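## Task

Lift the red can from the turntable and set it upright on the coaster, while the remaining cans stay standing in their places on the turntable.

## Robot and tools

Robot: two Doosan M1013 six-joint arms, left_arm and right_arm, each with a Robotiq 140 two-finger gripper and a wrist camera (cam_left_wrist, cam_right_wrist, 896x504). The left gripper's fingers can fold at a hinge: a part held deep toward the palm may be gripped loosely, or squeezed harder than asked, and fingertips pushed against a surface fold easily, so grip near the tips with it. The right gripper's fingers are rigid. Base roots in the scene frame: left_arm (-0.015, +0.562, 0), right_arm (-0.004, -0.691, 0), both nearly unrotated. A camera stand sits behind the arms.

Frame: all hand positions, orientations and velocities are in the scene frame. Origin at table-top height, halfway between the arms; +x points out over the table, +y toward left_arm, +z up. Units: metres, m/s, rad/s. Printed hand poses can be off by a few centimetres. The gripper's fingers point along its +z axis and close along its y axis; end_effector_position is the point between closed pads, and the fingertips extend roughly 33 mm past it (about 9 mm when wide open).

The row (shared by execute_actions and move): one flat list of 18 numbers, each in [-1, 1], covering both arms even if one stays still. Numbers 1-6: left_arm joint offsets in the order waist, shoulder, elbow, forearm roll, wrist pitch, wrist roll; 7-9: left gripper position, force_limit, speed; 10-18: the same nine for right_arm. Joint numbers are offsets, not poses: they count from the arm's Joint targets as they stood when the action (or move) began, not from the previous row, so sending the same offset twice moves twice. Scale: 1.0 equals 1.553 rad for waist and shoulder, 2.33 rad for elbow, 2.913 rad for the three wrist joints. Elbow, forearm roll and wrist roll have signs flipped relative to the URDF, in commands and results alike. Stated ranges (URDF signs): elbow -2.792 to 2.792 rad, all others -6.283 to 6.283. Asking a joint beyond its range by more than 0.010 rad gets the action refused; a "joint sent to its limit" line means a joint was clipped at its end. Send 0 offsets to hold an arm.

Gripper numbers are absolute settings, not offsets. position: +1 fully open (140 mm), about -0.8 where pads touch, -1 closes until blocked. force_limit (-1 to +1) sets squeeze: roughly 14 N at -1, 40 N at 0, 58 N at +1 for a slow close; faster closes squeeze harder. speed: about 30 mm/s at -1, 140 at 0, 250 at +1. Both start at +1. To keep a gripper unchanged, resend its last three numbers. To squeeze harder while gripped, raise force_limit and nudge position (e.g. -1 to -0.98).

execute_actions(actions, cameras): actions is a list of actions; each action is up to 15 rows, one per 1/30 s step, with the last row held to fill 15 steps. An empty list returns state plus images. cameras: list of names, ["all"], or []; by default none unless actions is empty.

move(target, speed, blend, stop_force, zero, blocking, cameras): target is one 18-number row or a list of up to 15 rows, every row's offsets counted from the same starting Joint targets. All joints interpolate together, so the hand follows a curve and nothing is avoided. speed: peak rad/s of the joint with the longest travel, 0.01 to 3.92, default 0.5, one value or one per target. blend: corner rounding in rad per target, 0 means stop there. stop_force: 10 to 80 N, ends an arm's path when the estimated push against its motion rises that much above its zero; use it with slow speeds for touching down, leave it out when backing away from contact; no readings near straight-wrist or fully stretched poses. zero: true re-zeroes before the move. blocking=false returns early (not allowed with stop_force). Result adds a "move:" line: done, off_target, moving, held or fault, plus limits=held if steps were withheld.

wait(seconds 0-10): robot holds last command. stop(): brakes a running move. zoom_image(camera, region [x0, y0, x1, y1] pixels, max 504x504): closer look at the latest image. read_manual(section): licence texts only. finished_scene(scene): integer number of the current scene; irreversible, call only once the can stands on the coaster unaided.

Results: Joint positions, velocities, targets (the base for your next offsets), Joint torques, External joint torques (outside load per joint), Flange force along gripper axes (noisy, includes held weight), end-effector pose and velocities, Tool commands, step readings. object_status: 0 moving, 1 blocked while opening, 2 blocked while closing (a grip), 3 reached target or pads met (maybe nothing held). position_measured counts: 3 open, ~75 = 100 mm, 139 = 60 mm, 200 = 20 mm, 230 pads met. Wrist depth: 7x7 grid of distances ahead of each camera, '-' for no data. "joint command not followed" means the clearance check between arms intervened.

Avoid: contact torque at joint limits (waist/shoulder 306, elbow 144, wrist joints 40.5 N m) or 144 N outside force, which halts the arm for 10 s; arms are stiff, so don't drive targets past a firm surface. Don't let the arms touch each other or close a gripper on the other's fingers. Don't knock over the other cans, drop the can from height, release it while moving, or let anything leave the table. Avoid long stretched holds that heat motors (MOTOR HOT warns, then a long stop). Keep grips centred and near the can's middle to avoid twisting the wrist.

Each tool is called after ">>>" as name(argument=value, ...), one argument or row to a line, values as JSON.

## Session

>>> wait(
  seconds=0,
  cameras=["all"],
)

>>> wait(
  seconds=0.5,
  cameras=["all"],
)

Scene clock: 0.00 s.
left_arm: end_effector_position=(+0.4964, +0.0906, +0.2651) position_measured=3 object_status=3 end_effector_quat_wxyz=(+0.063, +0.864, +0.178, +0.467) | right_arm: end_effector_position=(+0.6760, -0.1271, +0.3786) position_measured=3 object_status=3 end_effector_quat_wxyz=(+0.589, -0.366, -0.670, -0.264)
Joint positions: left_arm=[-1.196 0.134 -2.04 -1.195 1.014 0.735] | right_arm=[0.252 0.707 -1.21 -1.284 1.839 0.337]
Joint torques (N m): no reading
External joint torques (N m): no reading
Flange force (N): no reading
Wrist depth (mm): cam_left_wrist=[502 1864 2026 2220 1691 1737 - / 449 493 548 2076 2059 2409 - / 407 443 488 538 2128 2182 2280 / 378 128 436 484 534 141 2240 / - 118 403 426 391 401 96 / - 322 366 341 318 398 95 / - 312 333 314 337 354 299] | cam_right_wrist=[- 437 3117 896 2182 2265 - / - 2963 435 938 - 2265 1752 / - 4211 1039 960 1096 2527 - / 2791 124 960 892 883 141 2143 / - 114 736 692 680 122 97 / - 454 505 511 557 529 - / - 450 435 410 475 467 -]
Joint targets: left_arm=[-1.196 0.134 -2.040 -1.195 1.014 0.735] | right_arm=[0.252 0.707 -1.210 -1.284 1.839 0.337]
Tool commands: left_gripper/position=+1.0 left_gripper/force_limit=+1.0 left_gripper/speed=+1.0 right_gripper/position=+1.0 right_gripper/force_limit=+1.0 right_gripper/speed=+1.0

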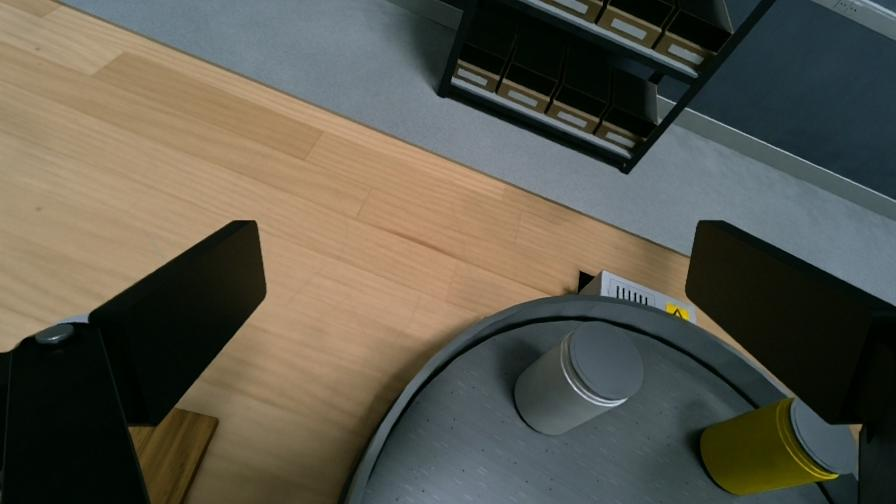

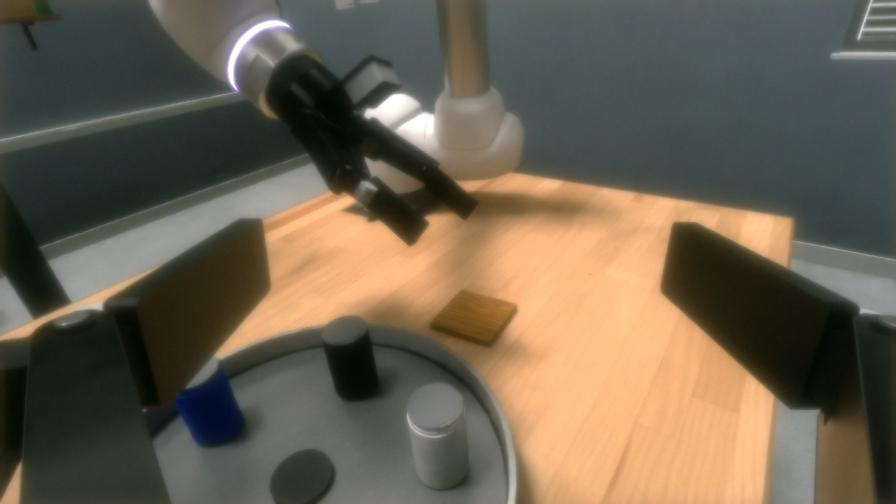

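Scene clock: 0.50 s.
left_arm: end_effector_position=(+0.4964, +0.0906, +0.2651) position_measured=3 object_status=3 end_effector_quat_wxyz=(+0.063, +0.864, +0.178, +0.467) | right_arm: end_effector_position=(+0.6760, -0.1271, +0.3786) position_measured=3 object_status=3 end_effector_quat_wxyz=(+0.589, -0.366, -0.670, -0.264)
Joint positions: left_arm=[-1.196 0.134 -2.04 -1.195 1.014 0.735] | right_arm=[0.252 0.707 -1.21 -1.284 1.839 0.337]
Joint torques (N m): left_arm=[-0.38 -50.85 36.61 -3.3 0.6 0.09] | right_arm=[4.26 -111.31 37.88 -3.49 1.39 0.26]
External joint torques (N m): left_arm=[0.13 0.32 0.41 0.23 0.26 -0.1] | right_arm=[-4.3 2.06 2.78 -0.09 -0.29 -0.26]
Flange force (N): left_arm=[0.3 1.5 -0.2] | right_arm=[1.0 9.5 -7.7]
Wrist depth (mm): cam_left_wrist=[497 1949 2093 2164 1714 1725 2026 / 454 500 548 2059 1979 2716 - / 410 444 484 542 1949 2321 2553 / 378 128 436 482 535 141 2220 / - 118 399 426 398 399 95 / - 324 366 331 275 342 95 / - 311 333 312 332 365 -] | cam_right_wrist=[- 437 457 892 - - 1846 / - 2858 436 934 2527 2106 1752 / - 5107 487 956 1138 2223 2069 / 2638 124 934 886 870 141 2034 / - 114 596 694 682 122 97 / - 514 507 474 558 528 - / - 429 433 433 475 472 -]
Joint targets: left_arm=[-1.196 0.134 -2.040 -1.195 1.014 0.735] | right_arm=[0.252 0.707 -1.210 -1.284 1.839 0.337]
Tool commands: left_gripper/position=+1.0 left_gripper/force_limit=+1.0 left_gripper/speed=+1.0 right_gripper/position=+1.0 right_gripper/force_limit=+1.0 right_gripper/speed=+1.0
wait: 0.50 s; at rest by 0.17 s

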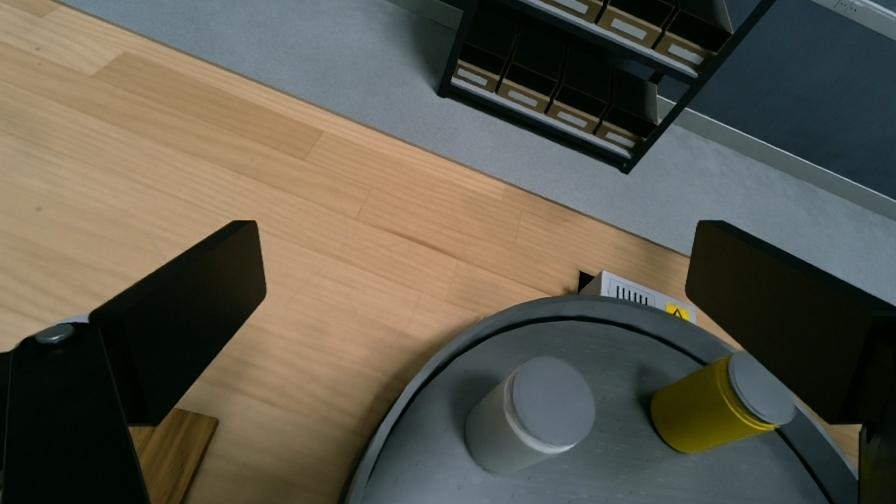

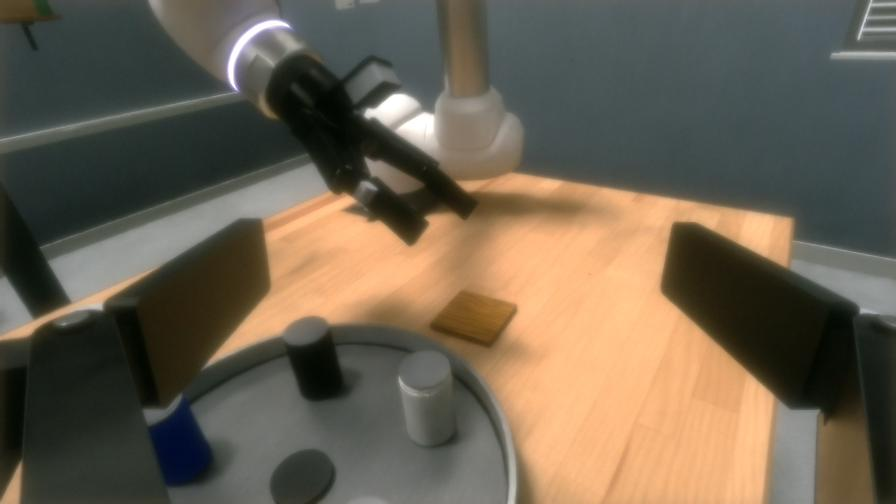

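>>> move(
  target=[
    [0.322,0,0,0,0,0,1,1,1,0,0,0,0,0,0,0.15,0,0],
    [0.7083,0,0,0,0,0,1,1,1,0.3692,-0.3749,-0.2626,0.4408,-0.2211,-0.1436,0.15,0,0],
  ],
  speed=[1.2,1.0],
  blend=[0.2,0],
  cameras=["all"],
)

>>> wait(
  seconds=1.42,
  cameras=["cam_right_wrist"],
)

>>> wait(
  seconds=1.42,
  cameras=["cam_right_wrist"],
)

>>> wait(
  seconds=1.42,
  cameras=["cam_right_wrist"],
)

Scene clock: 8.90 s.
left_arm: end_effector_position=(+0.6371, +0.8042, +0.2651) position_measured=3 object_status=3 end_effector_quat_wxyz=(-0.190, +0.644, +0.603, +0.431) | right_arm: end_effector_position=(+0.3550, -0.2132, +0.2298) position_measured=110 object_status=3 end_effector_quat_wxyz=(+0.000, +0.382, +0.924, +0.000)
Joint positions: left_arm=[-0.095 0.134 -2.04 -1.195 1.014 0.735] | right_arm=[0.825 0.125 -1.822 0 1.195 -0.081]
Joint torques (N m): left_arm=[0.31 -51.42 36.51 -3.33 0.51 0.08] | right_arm=[3.37 -53.54 36.73 -4.09 0.28 0.26]
External joint torques (N m): left_arm=[-0.25 0.82 0.46 0.29 0.37 -0.1] | right_arm=[-3.26 1.19 2.72 -0.01 -0.29 -0.26]
Flange force (N): left_arm=[-0.6 2.3 -0.4] | right_arm=[-4.1 7.0 -2.1]
Wrist depth (mm): cam_left_wrist=[1691 1702 1905 1949 2280 - 1647 / 1538 1658 1864 2059 2240 2321 - / 1388 1467 1557 1811 2059 2280 2260 / 1277 128 1476 1647 1786 134 1891 / - 118 1296 454 1606 126 96 / - 333 366 398 440 1520 96 / - 319 336 363 392 1443 -] | cam_right_wrist=[323 326 324 276 275 280 280 / 341 341 338 290 291 294 288 / 358 360 356 309 308 307 307 / 381 378 139 328 158 330 330 / 394 86 127 343 255 91 318 / - 71 435 436 264 - 72 / - - 463 465 466 - -]
Joint targets: left_arm=[-0.095 0.134 -2.040 -1.195 1.014 0.735] | right_arm=[0.825 0.125 -1.822 0.000 1.195 -0.081]
move: done; blend cut to 0 rad at target 1

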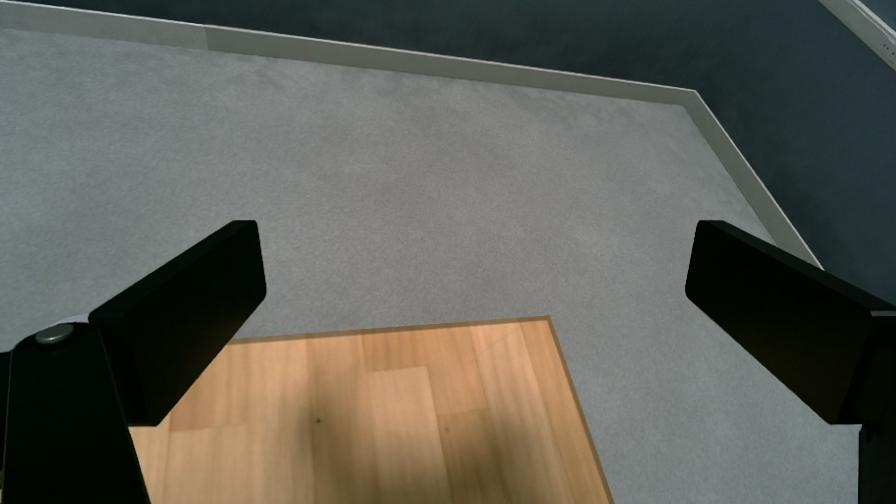

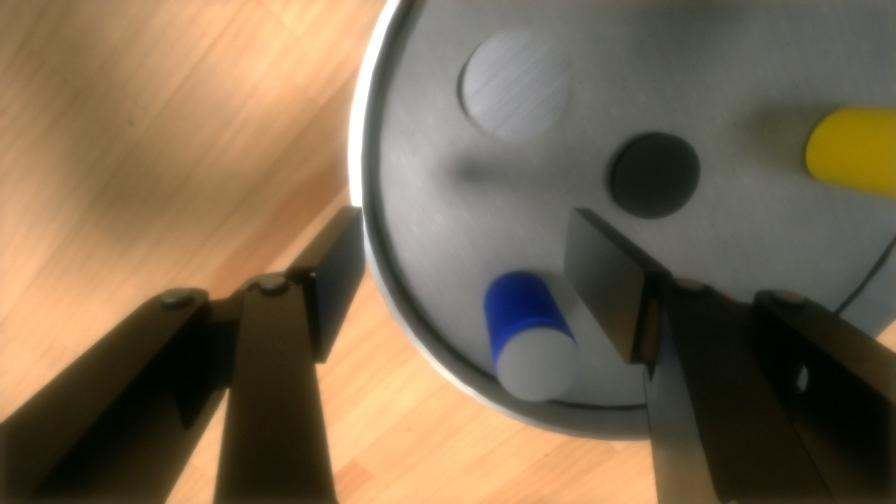

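Scene clock: 10.33 s.
left_arm: end_effector_position=(+0.6371, +0.8043, +0.2651) position_measured=3 object_status=3 end_effector_quat_wxyz=(-0.190, +0.644, +0.603, +0.431) | right_arm: end_effector_position=(+0.3549, -0.2132, +0.2298) position_measured=110 object_status=3 end_effector_quat_wxyz=(+0.000, +0.382, +0.924, +0.000)
Joint positions: left_arm=[-0.095 0.134 -2.04 -1.195 1.014 0.735] | right_arm=[0.825 0.125 -1.822 0 1.195 -0.081]
Joint torques (N m): left_arm=[-0.25 -51.22 36.48 -3.31 0.59 0.13] | right_arm=[3.92 -54.07 36.54 -4.01 0.32 0.25]
External joint torques (N m): left_arm=[0.04 0.68 0.57 0.25 0.27 -0.14] | right_arm=[-3.75 1.05 3.16 -0.11 -0.33 -0.25]
Flange force (N): left_arm=[0.0 2.2 0.0] | right_arm=[-4.8 7.6 -2.6]
Wrist depth (mm): cam_left_wrist=[1669 1761 1891 2093 2775 - 1837 / 1538 1616 1773 2093 2432 2837 - / 1403 1484 1658 1824 2026 2321 - / 1258 128 1476 1647 1786 134 1837 / - 118 1344 453 1616 126 96 / - 332 366 395 443 1596 96 / - 319 340 364 393 1451 -] | cam_right_wrist=[322 323 325 275 278 279 278 / 342 340 336 215 294 294 288 / 357 359 360 308 308 307 307 / 379 380 140 326 158 329 329 / 393 86 127 342 251 91 318 / - 71 436 434 346 - 72 / - - 465 468 471 - -]
Joint targets: left_arm=[-0.095 0.134 -2.040 -1.195 1.014 0.735] | right_arm=[0.825 0.125 -1.822 0.000 1.195 -0.081]
Tool commands: left_gripper/position=+1.0 left_gripper/force_limit=+1.0 left_gripper/speed=+1.0 right_gripper/position=+0.15 right_gripper/force_limit=+0.0 right_gripper/speed=+0.0
wait: 1.43 s; at rest by 0.17 s
Images, in order (width x height): cam_right_wrist 896x504.

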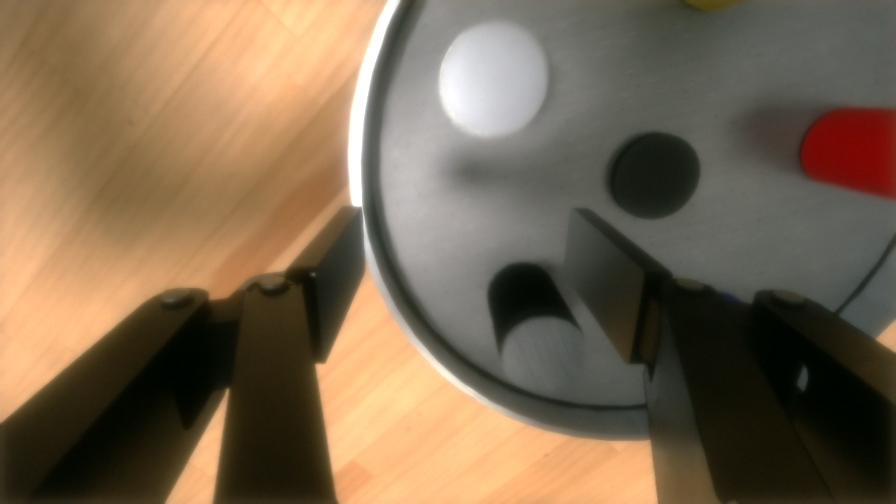

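Scene clock: 11.77 s.
left_arm: end_effector_position=(+0.6371, +0.8043, +0.2651) position_measured=3 object_status=3 end_effector_quat_wxyz=(-0.190, +0.644, +0.603, +0.431) | right_arm: end_effector_position=(+0.3549, -0.2132, +0.2298) position_measured=110 object_status=3 end_effector_quat_wxyz=(+0.000, +0.382, +0.924, +0.000)
Joint positions: left_arm=[-0.095 0.134 -2.04 -1.195 1.014 0.735] | right_arm=[0.825 0.125 -1.822 0 1.195 -0.081]
Joint torques (N m): left_arm=[-0.35 -51.23 36.54 -3.32 0.61 0.03] | right_arm=[3.77 -54.12 36.71 -4.1 0.34 0.31]
External joint torques (N m): left_arm=[0.33 0.61 0.46 0.27 0.26 -0.04] | right_arm=[-3.76 1.66 2.6 0.02 -0.33 -0.31]
Flange force (N): left_arm=[0.2 1.8 0.4] | right_arm=[-4.8 7.5 -1.6]
Wrist depth (mm): cam_left_wrist=[1714 1811 1877 2093 2260 1995 1905 / 1547 1637 1786 2093 2342 2432 - / 1358 1502 1680 1864 2026 2260 - / 1233 128 1443 1626 1824 134 1877 / - 118 1344 454 1616 126 96 / - 335 370 395 443 1502 95 / - 316 339 365 395 1443 -] | cam_right_wrist=[322 326 326 274 278 279 279 / 340 342 338 287 296 296 288 / 358 359 356 309 305 308 311 / 377 380 140 328 158 331 331 / 394 86 127 338 254 91 317 / - 71 433 435 267 - 72 / - - 466 464 471 - -]
Joint targets: left_arm=[-0.095 0.134 -2.040 -1.195 1.014 0.735] | right_arm=[0.825 0.125 -1.822 0.000 1.195 -0.081]
Tool commands: left_gripper/position=+1.0 left_gripper/force_limit=+1.0 left_gripper/speed=+1.0 right_gripper/position=+0.15 right_gripper/force_limit=+0.0 right_gripper/speed=+0.0
wait: 1.43 s; at rest by 0.17 s
Images, in order (width x height): cam_right_wrist 896x504.

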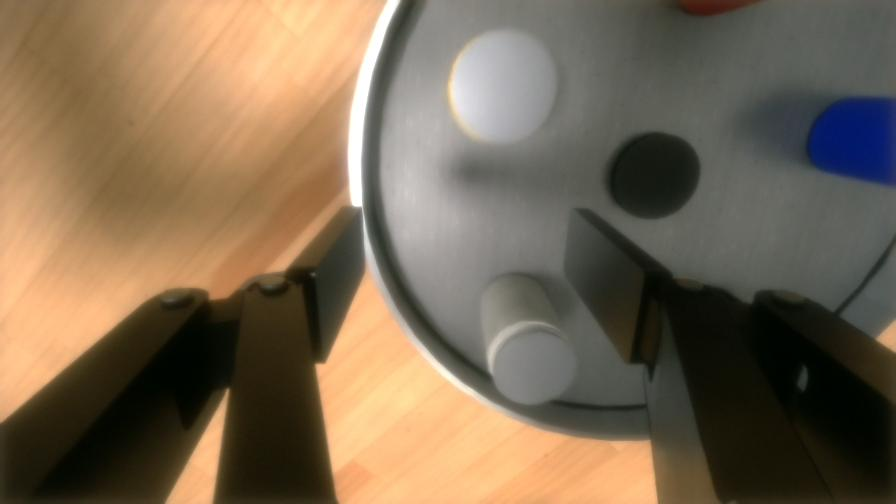

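Scene clock: 13.20 s.
left_arm: end_effector_position=(+0.6371, +0.8043, +0.2651) position_measured=3 object_status=3 end_effector_quat_wxyz=(-0.190, +0.644, +0.603, +0.431) | right_arm: end_effector_position=(+0.3549, -0.2132, +0.2298) position_measured=110 object_status=3 end_effector_quat_wxyz=(+0.000, +0.382, +0.924, +0.000)
Joint positions: left_arm=[-0.095 0.134 -2.04 -1.195 1.014 0.735] | right_arm=[0.825 0.125 -1.822 0 1.195 -0.081]
Joint torques (N m): left_arm=[-0.08 -50.97 36.48 -3.28 0.54 0.13] | right_arm=[3.85 -54.26 36.69 -4.11 0.33 0.13]
External joint torques (N m): left_arm=[0.13 0.36 0.5 0.25 0.33 -0.14] | right_arm=[-3.74 1.24 3.12 -0.02 -0.35 -0.13]
Flange force (N): left_arm=[0.4 1.7 -0.3] | right_arm=[-5.0 7.8 -2.4]
Wrist depth (mm): cam_left_wrist=[1658 1905 1864 1798 2280 - 2076 / 1520 1626 1864 2043 2386 2775 - / 1351 1502 1647 1891 2010 2321 - / 1270 128 1476 1626 1786 134 1850 / - 118 1316 455 1626 126 96 / - 332 365 396 438 1557 95 / - 317 337 365 393 1395 -] | cam_right_wrist=[323 324 324 274 279 278 279 / 341 341 338 289 293 295 289 / 360 360 354 308 307 309 309 / 382 379 154 326 158 328 330 / 395 86 127 344 255 91 318 / - 71 434 434 268 - 72 / - - 469 465 463 - -]
Joint targets: left_arm=[-0.095 0.134 -2.040 -1.195 1.014 0.735] | right_arm=[0.825 0.125 -1.822 0.000 1.195 -0.081]
Tool commands: left_gripper/position=+1.0 left_gripper/force_limit=+1.0 left_gripper/speed=+1.0 right_gripper/position=+0.15 right_gripper/force_limit=+0.0 right_gripper/speed=+0.0
wait: 1.43 s; at rest by 0.17 s
Images, in order (width x height): cam_right_wrist 896x504.

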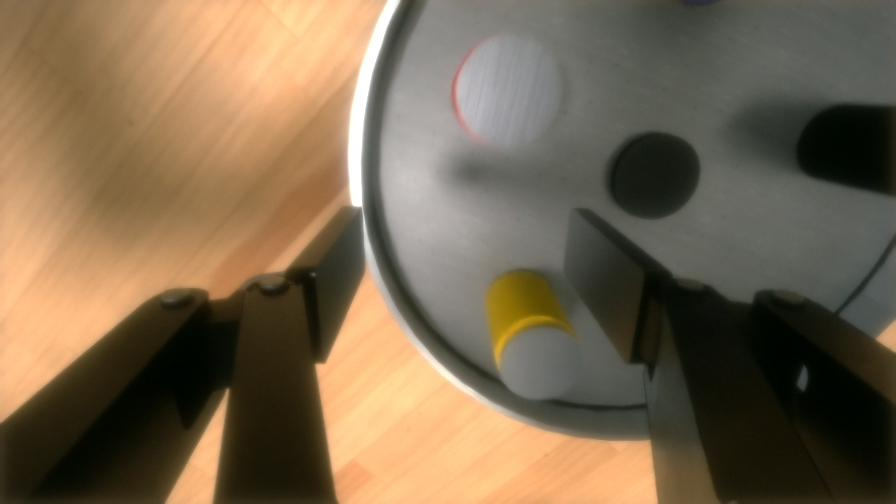

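>>> move(
  target=[0,0,0,0,0,0,1,1,1,0.0008,0.0505,-0.0341,0,-0.0541,-0.0004,0.2,0,0],
  speed=0.4,
  cameras=["cam_right_wrist"],
)

>>> wait(
  seconds=0.5,
  cameras=["cam_right_wrist"],
)

>>> wait(
  seconds=0.5,
  cameras=["cam_right_wrist"],
)

>>> wait(
  seconds=0.5,
  cameras=["cam_right_wrist"],
)

>>> wait(
  seconds=0.5,
  cameras=["cam_right_wrist"],
)

>>> wait(
  seconds=0.5,
  cameras=["cam_right_wrist"],
)

Scene clock: 18.60 s.
left_arm: end_effector_position=(+0.6371, +0.8043, +0.2651) position_measured=3 object_status=3 end_effector_quat_wxyz=(-0.190, +0.644, +0.603, +0.431) | right_arm: end_effector_position=(+0.3602, -0.2058, +0.1426) position_measured=104 object_status=3 end_effector_quat_wxyz=(+0.000, +0.382, +0.924, +0.000)
Joint positions: left_arm=[-0.095 0.134 -2.04 -1.195 1.014 0.735] | right_arm=[0.826 0.203 -1.902 0 1.038 -0.082]
Joint torques (N m): left_arm=[0.01 -51.45 36.46 -3.3 0.57 0.09] | right_arm=[4.63 -58.9 33.86 -3.67 0.44 0.24]
External joint torques (N m): left_arm=[-0.09 0.78 0.66 0.24 0.29 -0.11] | right_arm=[-4.76 1.17 2.65 -0.11 -0.44 -0.24]
Flange force (N): left_arm=[-0.2 2.5 -0.1] | right_arm=[-6.5 7.0 -0.8]
Wrist depth (mm): cam_left_wrist=[1658 1749 1864 1964 2182 - 2059 / 1520 1691 1786 2059 2409 2605 - / 1373 1467 1714 1786 2059 2321 2043 / 1270 128 1484 1616 1786 134 1669 / - 118 1296 451 1616 126 96 / - 335 366 394 440 1586 96 / - 318 337 364 392 1403 -] | cam_right_wrist=[245 245 202 198 121 201 201 / 259 260 210 211 211 212 212 / 273 272 219 223 222 218 224 / 288 291 135 235 164 226 238 / - 88 219 245 227 91 246 / - 73 324 204 193 - 89 / - - 355 239 177 - -]
Joint targets: left_arm=[-0.095 0.134 -2.040 -1.195 1.014 0.735] | right_arm=[0.826 0.203 -1.902 0.000 1.038 -0.082]
move: done
Images, in order (width x height): cam_right_wrist 896x504.

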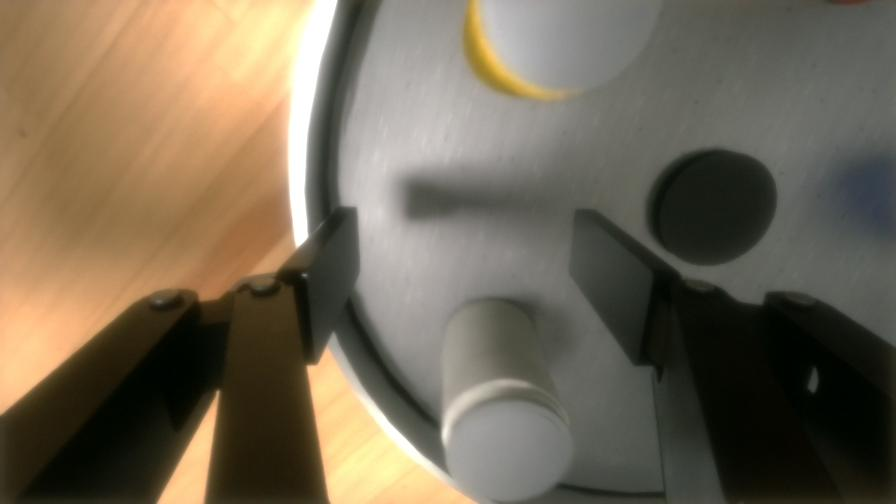

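Scene clock: 19.10 s.
left_arm: end_effector_position=(+0.6371, +0.8043, +0.2651) position_measured=3 object_status=3 end_effector_quat_wxyz=(-0.190, +0.644, +0.603, +0.431) | right_arm: end_effector_position=(+0.3602, -0.2057, +0.1426) position_measured=104 object_status=3 end_effector_quat_wxyz=(+0.000, +0.382, +0.924, +0.000)
Joint positions: left_arm=[-0.095 0.134 -2.04 -1.195 1.014 0.735] | right_arm=[0.826 0.203 -1.902 0 1.038 -0.082]
Joint torques (N m): left_arm=[-0.4 -50.85 36.57 -3.25 0.63 0.09] | right_arm=[3.87 -59.05 33.85 -3.8 0.33 0.29]
External joint torques (N m): left_arm=[0.37 0.22 0.46 0.21 0.24 -0.1] | right_arm=[-3.85 0.97 2.95 -0.02 -0.35 -0.29]
Flange force (N): left_arm=[0.7 1.4 0.1] | right_arm=[-4.9 7.2 -1.4]
Wrist depth (mm): cam_left_wrist=[1714 1737 1920 - 2321 - 1725 / 1520 1658 1850 2026 2432 2300 2260 / 1411 1451 1596 1811 2164 2321 1824 / 1264 128 1476 1658 1811 134 1837 / - 118 1316 454 1626 126 95 / - 333 367 394 443 1616 95 / - 316 337 362 395 1434 -] | cam_right_wrist=[245 245 202 199 200 201 201 / 258 261 210 206 211 211 212 / 274 275 217 137 219 219 224 / 289 290 139 145 144 226 237 / - 88 218 250 247 91 247 / - 73 325 263 241 - 89 / - - 354 279 203 - -]
Joint targets: left_arm=[-0.095 0.134 -2.040 -1.195 1.014 0.735] | right_arm=[0.826 0.203 -1.902 0.000 1.038 -0.082]
Tool commands: left_gripper/position=+1.0 left_gripper/force_limit=+1.0 left_gripper/speed=+1.0 right_gripper/position=+0.2 right_gripper/force_limit=+0.0 right_gripper/speed=+0.0
wait: 0.50 s; at rest by 0.17 s
Images, in order (width x height): cam_right_wrist 896x504.

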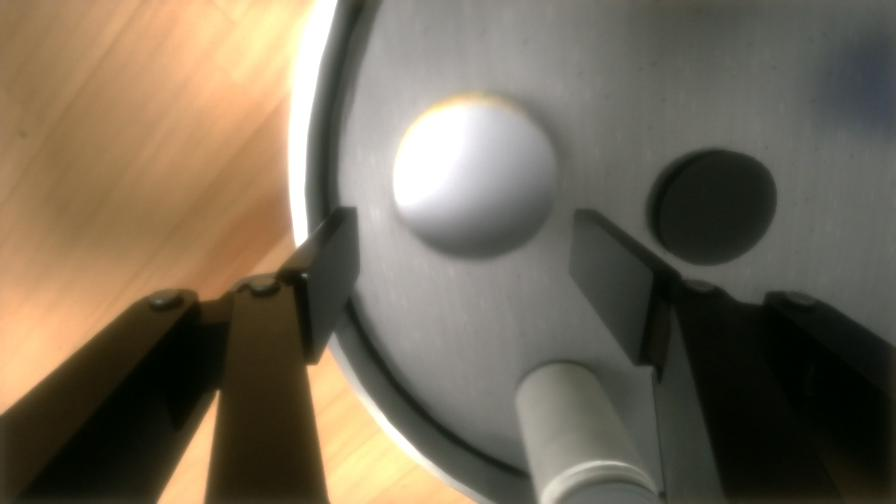

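Scene clock: 19.60 s.
left_arm: end_effector_position=(+0.6371, +0.8043, +0.2651) position_measured=3 object_status=3 end_effector_quat_wxyz=(-0.190, +0.644, +0.603, +0.431) | right_arm: end_effector_position=(+0.3602, -0.2057, +0.1427) position_measured=104 object_status=3 end_effector_quat_wxyz=(+0.000, +0.382, +0.924, +0.000)
Joint positions: left_arm=[-0.095 0.134 -2.04 -1.195 1.014 0.735] | right_arm=[0.826 0.203 -1.902 0 1.038 -0.082]
Joint torques (N m): left_arm=[-0.18 -50.87 36.54 -3.28 0.52 0.07] | right_arm=[3.91 -59.28 33.79 -3.79 0.34 0.19]
External joint torques (N m): left_arm=[0.31 0.18 0.51 0.25 0.36 -0.09] | right_arm=[-4.02 1.69 2.93 -0.02 -0.36 -0.19]
Flange force (N): left_arm=[0.6 1.5 -0.2] | right_arm=[-5.2 8.2 -0.8]
Wrist depth (mm): cam_left_wrist=[1714 1798 1979 2093 - 2164 - / 1520 1658 1877 2043 2342 2432 - / 1323 1511 1669 1798 2059 2364 - / 1233 128 1493 1576 1737 135 1934 / - 118 1330 454 1637 126 95 / - 333 367 396 441 1538 95 / - 316 340 362 393 1434 -] | cam_right_wrist=[246 247 201 200 201 200 201 / 259 260 210 211 211 212 212 / 274 274 220 223 223 218 224 / 290 289 140 201 164 226 237 / - 88 219 154 154 91 224 / - 73 324 165 268 - 89 / - - 354 277 283 - -]
Joint targets: left_arm=[-0.095 0.134 -2.040 -1.195 1.014 0.735] | right_arm=[0.826 0.203 -1.902 0.000 1.038 -0.082]
Tool commands: left_gripper/position=+1.0 left_gripper/force_limit=+1.0 left_gripper/speed=+1.0 right_gripper/position=+0.2 right_gripper/force_limit=+0.0 right_gripper/speed=+0.0
wait: 0.50 s; at rest by 0.17 s
Images, in order (width x height): cam_right_wrist 896x504.

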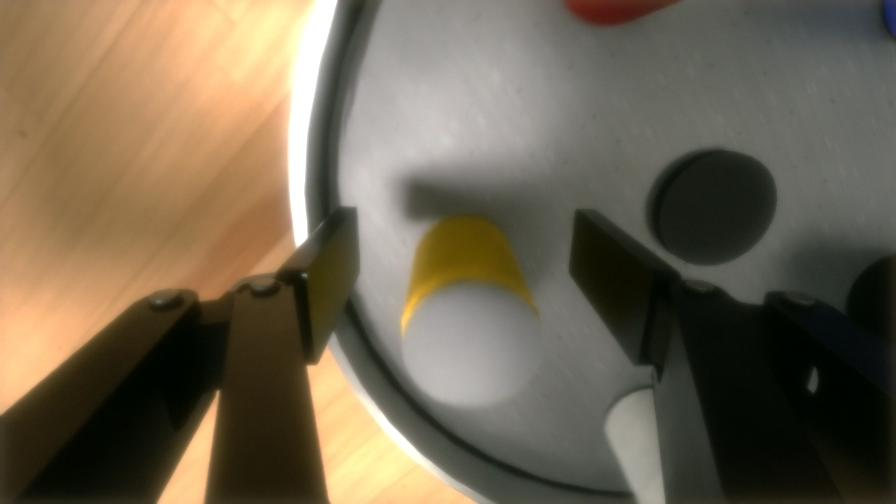

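Scene clock: 20.10 s.
left_arm: end_effector_position=(+0.6371, +0.8043, +0.2651) position_measured=3 object_status=3 end_effector_quat_wxyz=(-0.190, +0.644, +0.603, +0.431) | right_arm: end_effector_position=(+0.3602, -0.2057, +0.1427) position_measured=104 object_status=3 end_effector_quat_wxyz=(+0.000, +0.382, +0.924, +0.000)
Joint positions: left_arm=[-0.095 0.134 -2.04 -1.195 1.014 0.735] | right_arm=[0.826 0.203 -1.902 0 1.038 -0.082]
Joint torques (N m): left_arm=[-0.4 -51.48 36.72 -3.22 0.55 0.17] | right_arm=[3.71 -59.39 34 -3.81 0.36 0.23]
External joint torques (N m): left_arm=[0.42 0.9 0.22 0.19 0.32 -0.19] | right_arm=[-3.8 1.93 2.44 0.02 -0.36 -0.23]
Flange force (N): left_arm=[0.1 1.7 0.7] | right_arm=[-4.9 7.6 -0.1]
Wrist depth (mm): cam_left_wrist=[1566 1798 1949 2280 - 2716 1837 / 1520 1680 1850 2026 2321 2660 - / 1344 1502 1647 1798 2093 2260 - / 1252 128 1476 1647 1837 134 118 / - 118 1303 448 1586 126 96 / - 336 366 396 439 1484 96 / - 317 338 361 393 1418 -] | cam_right_wrist=[246 246 202 198 124 201 202 / 259 259 210 211 129 212 212 / 274 275 219 222 223 219 225 / 290 291 139 236 164 226 238 / - 88 218 247 219 91 247 / - 73 324 254 187 - 89 / - - 352 257 174 - -]
Joint targets: left_arm=[-0.095 0.134 -2.040 -1.195 1.014 0.735] | right_arm=[0.826 0.203 -1.902 0.000 1.038 -0.082]
Tool commands: left_gripper/position=+1.0 left_gripper/force_limit=+1.0 left_gripper/speed=+1.0 right_gripper/position=+0.2 right_gripper/force_limit=+0.0 right_gripper/speed=+0.0
wait: 0.50 s; at rest by 0.17 s
Images, in order (width x height): cam_right_wrist 896x504.

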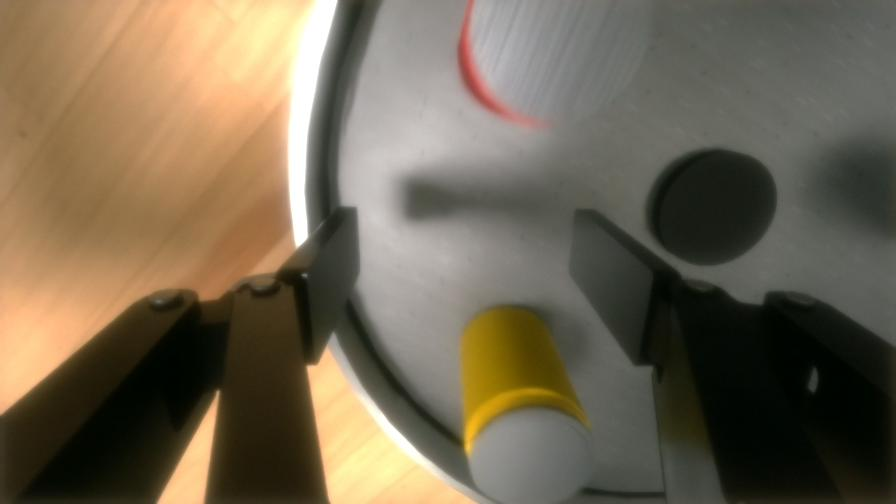

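Scene clock: 20.60 s.
left_arm: end_effector_position=(+0.6371, +0.8043, +0.2651) position_measured=3 object_status=3 end_effector_quat_wxyz=(-0.190, +0.644, +0.603, +0.431) | right_arm: end_effector_position=(+0.3602, -0.2057, +0.1427) position_measured=104 object_status=3 end_effector_quat_wxyz=(+0.000, +0.382, +0.924, +0.000)
Joint positions: left_arm=[-0.095 0.134 -2.04 -1.195 1.014 0.735] | right_arm=[0.826 0.203 -1.902 0 1.038 -0.082]
Joint torques (N m): left_arm=[-0.42 -51.18 36.5 -3.3 0.59 0.1] | right_arm=[4.51 -59.15 33.71 -3.81 0.3 0.24]
External joint torques (N m): left_arm=[0.54 0.43 0.64 0.25 0.28 -0.11] | right_arm=[-4.57 1.46 2.78 0.03 -0.3 -0.24]
Flange force (N): left_arm=[0.8 2.0 0.5] | right_arm=[-6.1 7.7 -0.9]
Wrist depth (mm): cam_left_wrist=[1669 1773 1949 2093 2280 2775 2260 / 1511 1680 1824 2059 2280 2806 - / 1351 1529 1626 1864 2010 2201 - / 1270 128 1484 1606 1749 134 116 / - 118 1337 454 1596 126 96 / - 332 364 396 439 1502 95 / - 318 338 366 393 1403 -] | cam_right_wrist=[246 246 202 201 201 201 201 / 260 259 210 209 211 212 212 / 272 274 219 135 221 217 225 / 289 289 140 - 144 226 238 / - 88 219 251 247 91 235 / - 73 324 264 253 - 89 / - - 353 278 218 - -]
Joint targets: left_arm=[-0.095 0.134 -2.040 -1.195 1.014 0.735] | right_arm=[0.826 0.203 -1.902 0.000 1.038 -0.082]
Tool commands: left_gripper/position=+1.0 left_gripper/force_limit=+1.0 left_gripper/speed=+1.0 right_gripper/position=+0.2 right_gripper/force_limit=+0.0 right_gripper/speed=+0.0
wait: 0.50 s; at rest by 0.17 s
Images, in order (width x height): cam_right_wrist 896x504.

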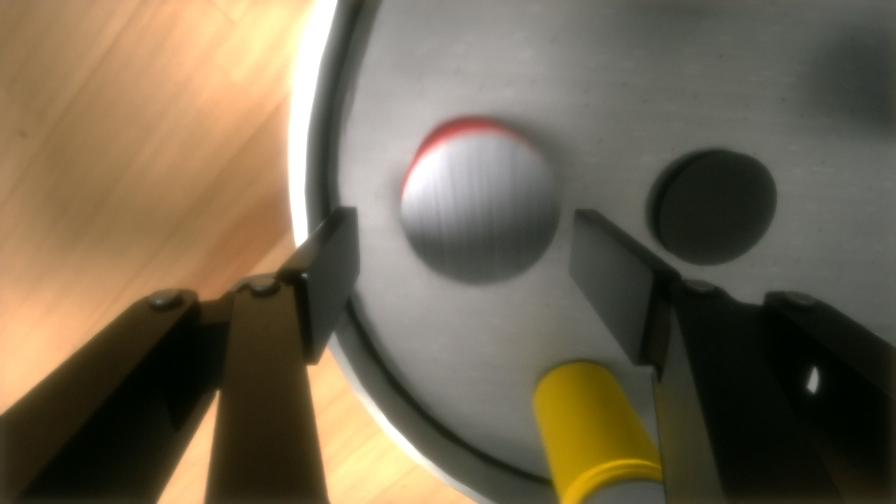

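Scene clock: 21.10 s.
left_arm: end_effector_position=(+0.6371, +0.8043, +0.2651) position_measured=3 object_status=3 end_effector_quat_wxyz=(-0.190, +0.644, +0.603, +0.431) | right_arm: end_effector_position=(+0.3602, -0.2057, +0.1427) position_measured=104 object_status=3 end_effector_quat_wxyz=(+0.000, +0.382, +0.924, +0.000)
Joint positions: left_arm=[-0.095 0.134 -2.04 -1.195 1.014 0.735] | right_arm=[0.826 0.203 -1.902 0 1.038 -0.082]
Joint torques (N m): left_arm=[-0.49 -51.28 36.38 -3.33 0.54 0.09] | right_arm=[3.88 -58.84 33.94 -3.81 0.26 0.28]
External joint torques (N m): left_arm=[0.64 0.53 0.74 0.28 0.34 -0.1] | right_arm=[-4.07 1.64 2.52 0.03 -0.27 -0.28]
Flange force (N): left_arm=[0.8 2.3 0.6] | right_arm=[-5.3 7.4 -0.6]
Wrist depth (mm): cam_left_wrist=[1566 1850 1850 2300 - - - / 1529 1714 1837 2128 2688 2745 - / 1365 1459 1616 1811 2043 2321 - / 1264 128 1476 1669 1811 134 116 / - 118 1337 451 1596 126 95 / - 332 365 395 439 1520 95 / - 317 339 362 396 1426 -] | cam_right_wrist=[246 246 202 200 201 200 201 / 259 260 211 212 213 211 212 / 274 274 220 222 223 218 224 / 290 290 140 229 164 226 236 / - 88 219 167 154 91 237 / - 74 326 164 271 - 89 / - - 353 279 283 - -]
Joint targets: left_arm=[-0.095 0.134 -2.040 -1.195 1.014 0.735] | right_arm=[0.826 0.203 -1.902 0.000 1.038 -0.082]
Tool commands: left_gripper/position=+1.0 left_gripper/force_limit=+1.0 left_gripper/speed=+1.0 right_gripper/position=+0.2 right_gripper/force_limit=+0.0 right_gripper/speed=+0.0
wait: 0.50 s; at rest by 0.17 s
Images, in order (width x height): cam_right_wrist 896x504.

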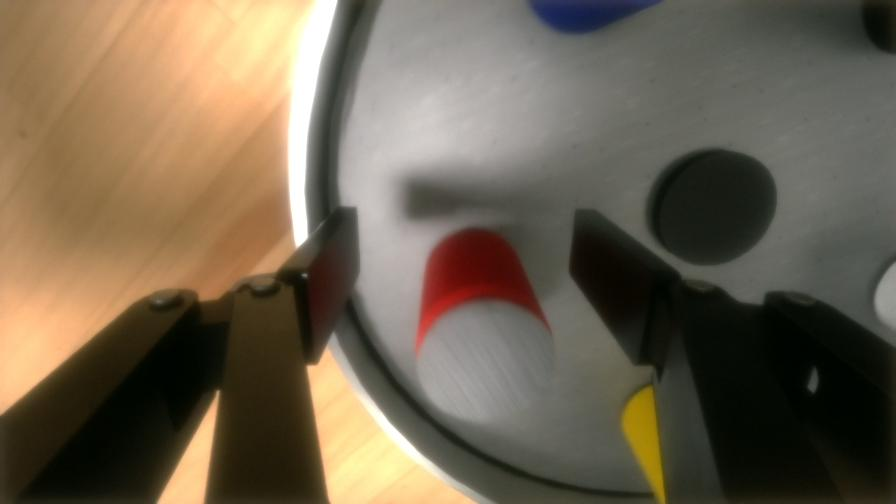

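>>> wait(
  seconds=0,
)

Scene clock: 23.30 s.
left_arm: end_effector_position=(+0.6371, +0.8043, +0.2651) position_measured=3 object_status=3 end_effector_quat_wxyz=(-0.190, +0.644, +0.603, +0.431) | right_arm: end_effector_position=(+0.3602, -0.2057, +0.1427) position_measured=104 object_status=3 end_effector_quat_wxyz=(+0.000, +0.382, +0.924, +0.000)
Joint positions: left_arm=[-0.095 0.134 -2.04 -1.195 1.014 0.735] | right_arm=[0.826 0.203 -1.902 0 1.038 -0.082]
Joint torques (N m): left_arm=[-0.8 -50.84 36.44 -3.32 0.59 0.06] | right_arm=[3.52 -59.36 34 -3.81 0.28 0.2]
External joint torques (N m): left_arm=[0.7 0.26 0.56 0.27 0.28 -0.07] | right_arm=[-3.41 1.61 2.61 0 -0.29 -0.2]
Flange force (N): left_arm=[1.0 1.6 0.5] | right_arm=[-4.3 7.5 -0.6]
Wrist depth (mm): cam_left_wrist=[1566 1798 1877 2093 1891 - - / 1529 1606 1798 2093 2321 2579 2260 / 1337 1493 1586 1837 2076 2240 1761 / 1264 128 1493 1616 1798 134 1680 / - 118 1309 450 1606 126 95 / - 334 367 396 438 1538 95 / - 318 337 360 396 1434 -] | cam_right_wrist=[246 247 202 201 200 201 201 / 259 260 210 130 208 211 212 / 274 273 220 135 218 219 225 / 289 289 164 236 144 226 237 / - 88 219 251 248 91 246 / - 73 322 264 233 - 89 / - - 355 279 196 - -]
Joint targets: left_arm=[-0.095 0.134 -2.040 -1.195 1.014 0.735] | right_arm=[0.826 0.203 -1.902 0.000 1.038 -0.082]
Tool commands: left_gripper/position=+1.0 left_gripper/force_limit=+1.0 left_gripper/speed=+1.0 right_gripper/position=+0.2 right_gripper/force_limit=+0.0 right_gripper/speed=+0.0

>>> wait(
  seconds=4.02,
)

>>> move(
  target=[
    [0,0,0,0,0,0,1,1,1,0,0,0,0,0,0.0069,-1,0,0],
    [0,0,0,0,0,0,1,1,1,0,-0.0563,0.0646,0,0.0817,0.0069,-1,0,0],
  ],
  speed=[0.045,0.5],
  blend=[0.005,0],
  cameras=["cam_right_wrist"],
)

Scene clock: 27.70 s.
left_arm: end_effector_position=(+0.6371, +0.8043, +0.2651) position_measured=3 object_status=3 end_effector_quat_wxyz=(-0.190, +0.644, +0.603, +0.431) | right_arm: end_effector_position=(+0.3602, -0.2058, +0.1427) position_measured=104 object_status=3 end_effector_quat_wxyz=(+0.000, +0.382, +0.924, +0.000)
Joint positions: left_arm=[-0.095 0.134 -2.04 -1.195 1.014 0.735] | right_arm=[0.826 0.203 -1.902 0 1.038 -0.082]
Joint torques (N m): left_arm=[-0.83 -51.38 36.46 -3.23 0.55 0.09] | right_arm=[3.69 -59.3 33.85 -3.79 0.34 0.23]
External joint torques (N m): left_arm=[1.15 0.65 0.6 0.21 0.33 -0.1] | right_arm=[-3.65 1.57 2.85 -0.02 -0.36 -0.23]
Flange force (N): left_arm=[1.2 2.0 1.6] | right_arm=[-4.6 7.8 -0.8]
Wrist depth (mm): cam_left_wrist=[1637 1837 1877 2182 - 2164 1811 / 1566 1596 1837 2110 2342 2969 - / 1418 1476 1637 1824 2128 2321 - / 1277 128 1493 1616 1773 135 117 / - 118 1316 451 1606 126 95 / - 333 366 394 443 1566 95 / - 318 340 363 395 1403 -] | cam_right_wrist=[246 246 202 200 201 201 201 / 259 259 210 211 212 211 211 / 273 273 219 141 220 218 224 / 290 290 139 - 144 226 238 / - 88 220 251 247 91 232 / - 73 326 263 256 - 89 / - - 351 277 225 - -]
Joint targets: left_arm=[-0.095 0.134 -2.040 -1.195 1.014 0.735] | right_arm=[0.826 0.203 -1.902 0.000 1.038 -0.082]
Tool commands: left_gripper/position=+1.0 left_gripper/force_limit=+1.0 left_gripper/speed=+1.0 right_gripper/position=+0.2 right_gripper/force_limit=+0.0 right_gripper/speed=+0.0
wait: 4.03 s; at rest from the start

Scene clock: 29.27 s.
left_arm: end_effector_position=(+0.6371, +0.8043, +0.2651) position_measured=3 object_status=3 end_effector_quat_wxyz=(-0.190, +0.644, +0.603, +0.431) | right_arm: end_effector_position=(+0.3602, -0.2058, +0.2728) position_measured=160 object_status=2 end_effector_quat_wxyz=(+0.000, +0.373, +0.928, +0.000)
Joint positions: left_arm=[-0.095 0.134 -2.04 -1.195 1.014 0.735] | right_arm=[0.826 0.116 -1.751 0 1.275 -0.062]
Joint torques (N m): left_arm=[-0.37 -51.09 36.75 -3.22 0.59 0.06] | right_arm=[4.37 -55.23 38.61 -4.17 0.32 0.25]
External joint torques (N m): left_arm=[0.26 0.43 0.37 0.16 0.28 -0.08] | right_arm=[-4.53 2.41 2.07 -0.05 -0.33 -0.25]
Flange force (N): left_arm=[0.2 1.4 0.2] | right_arm=[-6.2 7.8 -1.0]
Wrist depth (mm): cam_left_wrist=[1626 1811 1837 - - 2342 1616 / 1529 1669 1891 2076 2386 2479 - / 1365 1493 1637 1798 1920 2321 - / 1252 128 1443 1647 1786 135 1786 / - 118 1309 450 1626 126 95 / - 332 367 397 440 1538 95 / - 317 338 364 392 1459 -] | cam_right_wrist=[361 362 362 318 318 318 263 / 377 380 379 333 335 335 335 / 399 403 396 284 351 356 351 / 426 421 423 153 149 368 366 / 447 81 87 - 111 89 455 / - 72 - 483 - 78 - / - - - 521 - - -]
Joint targets: left_arm=[-0.095 0.134 -2.040 -1.195 1.014 0.735] | right_arm=[0.826 0.116 -1.751 0.000 1.275 -0.062]
move: done; blend cut to 0 rad at target 1
Images, in order (width x height): cam_right_wrist 896x504.

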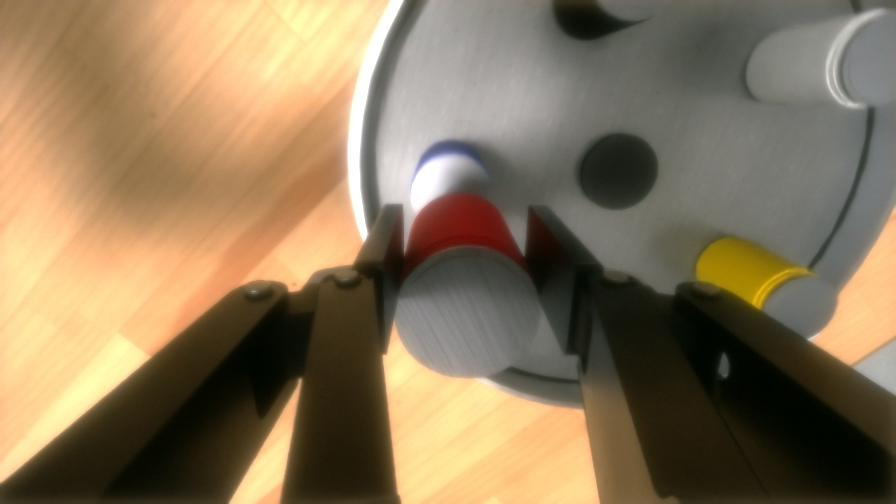

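>>> move(
  target=[0,0,0,0,0,0,1,1,1,0.1476,0.4526,0.4449,0,0.1146,0,-1,0,0],
  speed=0.6,
  cameras=["cam_right_wrist"],
)

Scene clock: 33.93 s.
left_arm: end_effector_position=(+0.6371, +0.8043, +0.2651) position_measured=3 object_status=3 end_effector_quat_wxyz=(-0.190, +0.644, +0.603, +0.431) | right_arm: end_effector_position=(+0.4246, +0.2253, +0.2644) position_measured=160 object_status=2 end_effector_quat_wxyz=(+0.000, +0.264, +0.964, +0.000)
Joint positions: left_arm=[-0.095 0.134 -2.04 -1.195 1.014 0.735] | right_arm=[1.056 0.819 -0.714 0 1.609 -0.062]
Joint torques (N m): left_arm=[-0.16 -51.1 36.6 -3.3 0.65 0.1] | right_arm=[4.23 -123.88 40.39 -4.37 0.31 0.26]
External joint torques (N m): left_arm=[0.3 0.52 0.35 0.27 0.23 -0.11] | right_arm=[-4.64 5.19 1.93 -0.01 -0.32 -0.26]
Flange force (N): left_arm=[0.3 1.5 0.3] | right_arm=[-2.3 20.9 -3.7]
Wrist depth (mm): cam_left_wrist=[1576 1725 1964 1920 2220 - - / 1511 1658 1864 2146 2321 2935 - / 1380 1529 1680 1824 2043 2386 2010 / 1264 128 1443 1606 1798 134 1658 / - 118 1330 448 1637 126 95 / - 334 365 395 442 1557 95 / - 317 337 362 392 1426 -] | cam_right_wrist=[351 354 355 355 356 356 355 / 372 370 374 365 366 374 376 / 343 346 391 379 394 400 392 / 359 354 346 153 149 422 420 / 383 81 87 - 112 89 444 / - 72 - 476 - 78 - / - - - 509 - - -]
Joint targets: left_arm=[-0.095 0.134 -2.040 -1.195 1.014 0.735] | right_arm=[1.056 0.819 -0.714 0.000 1.609 -0.062]
move: done
Images, in order (width x height): cam_right_wrist 896x504.

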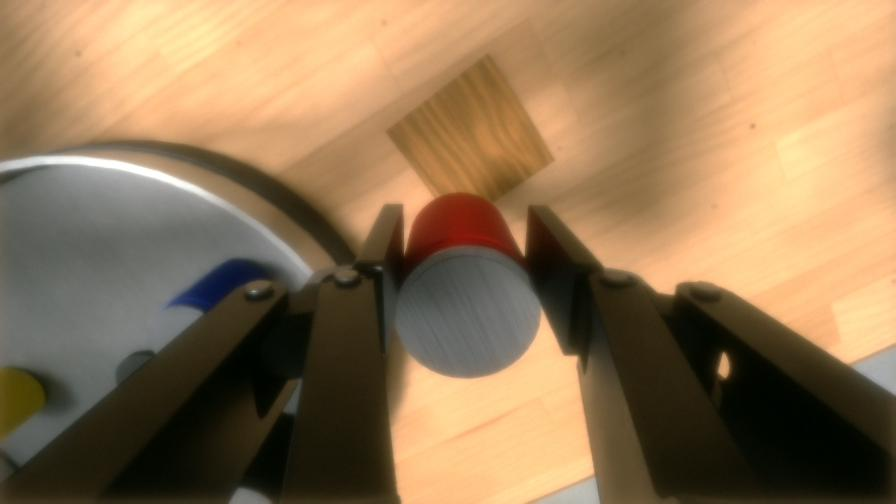

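>>> move(
  target=[0,0,0,0,0,0,1,1,1,0.0164,0.0359,-0.0640,0,-0.0703,0,-1,0,0],
  speed=0.3,
  cameras=["cam_right_wrist"],
)

Scene clock: 38.33 s.
left_arm: end_effector_position=(+0.6371, +0.8043, +0.2651) position_measured=3 object_status=3 end_effector_quat_wxyz=(-0.190, +0.644, +0.603, +0.431) | right_arm: end_effector_position=(+0.4078, +0.2498, +0.1242) position_measured=160 object_status=2 end_effector_quat_wxyz=(+0.000, +0.252, +0.968, -0.001)
Joint positions: left_arm=[-0.095 0.134 -2.04 -1.195 1.014 0.735] | right_arm=[1.081 0.875 -0.864 0 1.405 -0.062]
Joint torques (N m): left_arm=[-0.23 -50.89 36.42 -3.35 0.56 0.08] | right_arm=[3.97 -129.34 40.67 -4.34 0.31 0.21]
External joint torques (N m): left_arm=[0.2 0.21 0.69 0.29 0.31 -0.09] | right_arm=[-4.05 4.99 1.92 -0.08 -0.31 -0.21]
Flange force (N): left_arm=[0.6 1.9 -0.3] | right_arm=[-2.1 17.5 0.0]
Wrist depth (mm): cam_left_wrist=[1596 1811 1905 1811 2026 2280 1877 / 1529 1658 1837 2093 2260 2503 1905 / 1358 1434 1616 1824 2043 2280 1891 / 1258 128 1459 1616 1850 134 1877 / - 118 1309 450 1596 126 95 / - 336 367 396 443 1586 95 / - 318 338 365 393 1418 -] | cam_right_wrist=[227 228 230 229 231 229 230 / 240 240 241 237 243 242 242 / 253 253 252 241 253 256 256 / 227 266 263 153 149 271 273 / 209 81 87 154 112 89 285 / - 72 - 306 - 78 - / - - - 327 - - -]
Joint targets: left_arm=[-0.095 0.134 -2.040 -1.195 1.014 0.735] | right_arm=[1.081 0.875 -0.864 0.000 1.405 -0.062]
move: done
Images, in order (width x height): cam_right_wrist 896x504.

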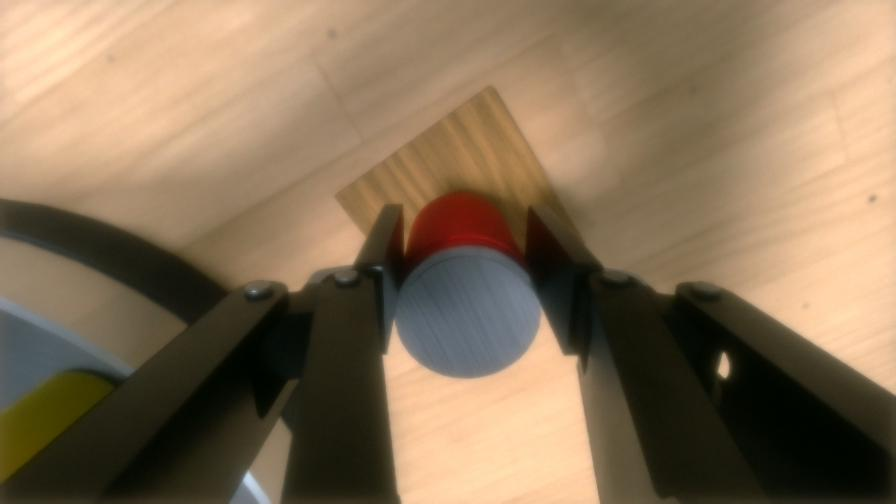

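>>> move(
  target=[0,0,0,0,0,0,1,1,1,0,0.0070,-0.0132,0,-0.0142,0,-1,0,0],
  speed=0.025,
  stop_force=12,
  cameras=["cam_right_wrist"],
)

Scene clock: 41.97 s.
left_arm: end_effector_position=(+0.6371, +0.8043, +0.2651) position_measured=3 object_status=3 end_effector_quat_wxyz=(-0.190, +0.644, +0.603, +0.431) | right_arm: end_effector_position=(+0.4079, +0.2498, +0.1031) position_measured=160 object_status=2 end_effector_quat_wxyz=(+0.000, +0.252, +0.968, +0.000)
Joint positions: left_arm=[-0.095 0.134 -2.04 -1.195 1.014 0.735] | right_arm=[1.081 0.883 -0.887 0 1.373 -0.062]
Joint torques (N m): left_arm=[-0.36 -51.24 36.45 -3.33 0.52 0.13] | right_arm=[5.88 -104.62 29.96 -5.1 -1.05 0.31]
External joint torques (N m): left_arm=[0.53 0.54 0.64 0.29 0.36 -0.14] | right_arm=[-5.64 -18.17 11.69 0.77 1.05 -0.31]
Flange force (N): left_arm=[0.7 2.2 0.4] | right_arm=[-4.3 9.8 -21.3]
Wrist depth (mm): cam_left_wrist=[1680 1680 1934 2182 2220 2409 - / 1484 1702 1850 2164 2409 2837 2043 / 1365 1459 1637 1811 2026 2300 - / 1252 128 1502 1606 1786 134 116 / - 118 1303 453 1606 126 96 / - 334 366 393 442 1547 95 / - 318 339 362 397 1426 -] | cam_right_wrist=[209 210 211 211 211 211 213 / 221 222 221 218 223 223 223 / 233 234 232 221 233 236 236 / 230 246 245 151 149 249 250 / 203 81 87 149 112 89 263 / - 72 - 281 - 78 - / - - - 302 - - -]
Joint targets: left_arm=[-0.095 0.134 -2.040 -1.195 1.014 0.735] | right_arm=[1.081 0.883 -0.887 0.000 1.373 -0.062]
move: contact (right_arm)
Images, in order (width x height): cam_right_wrist 896x504.

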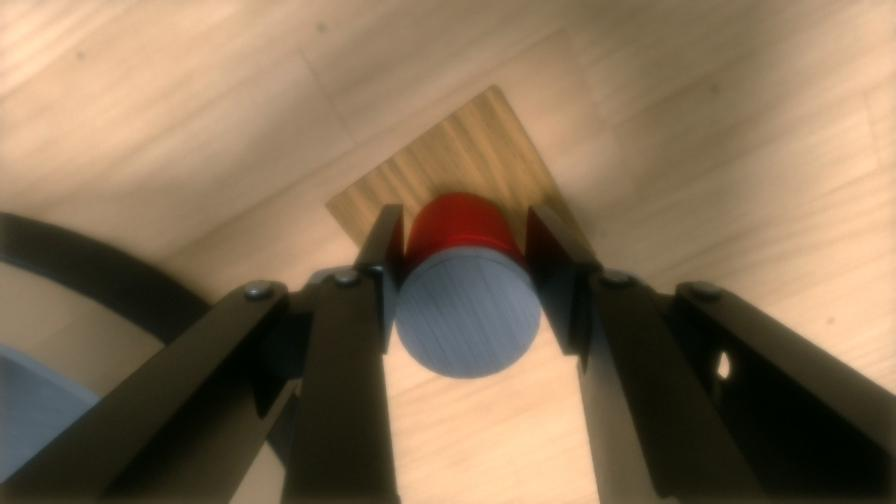

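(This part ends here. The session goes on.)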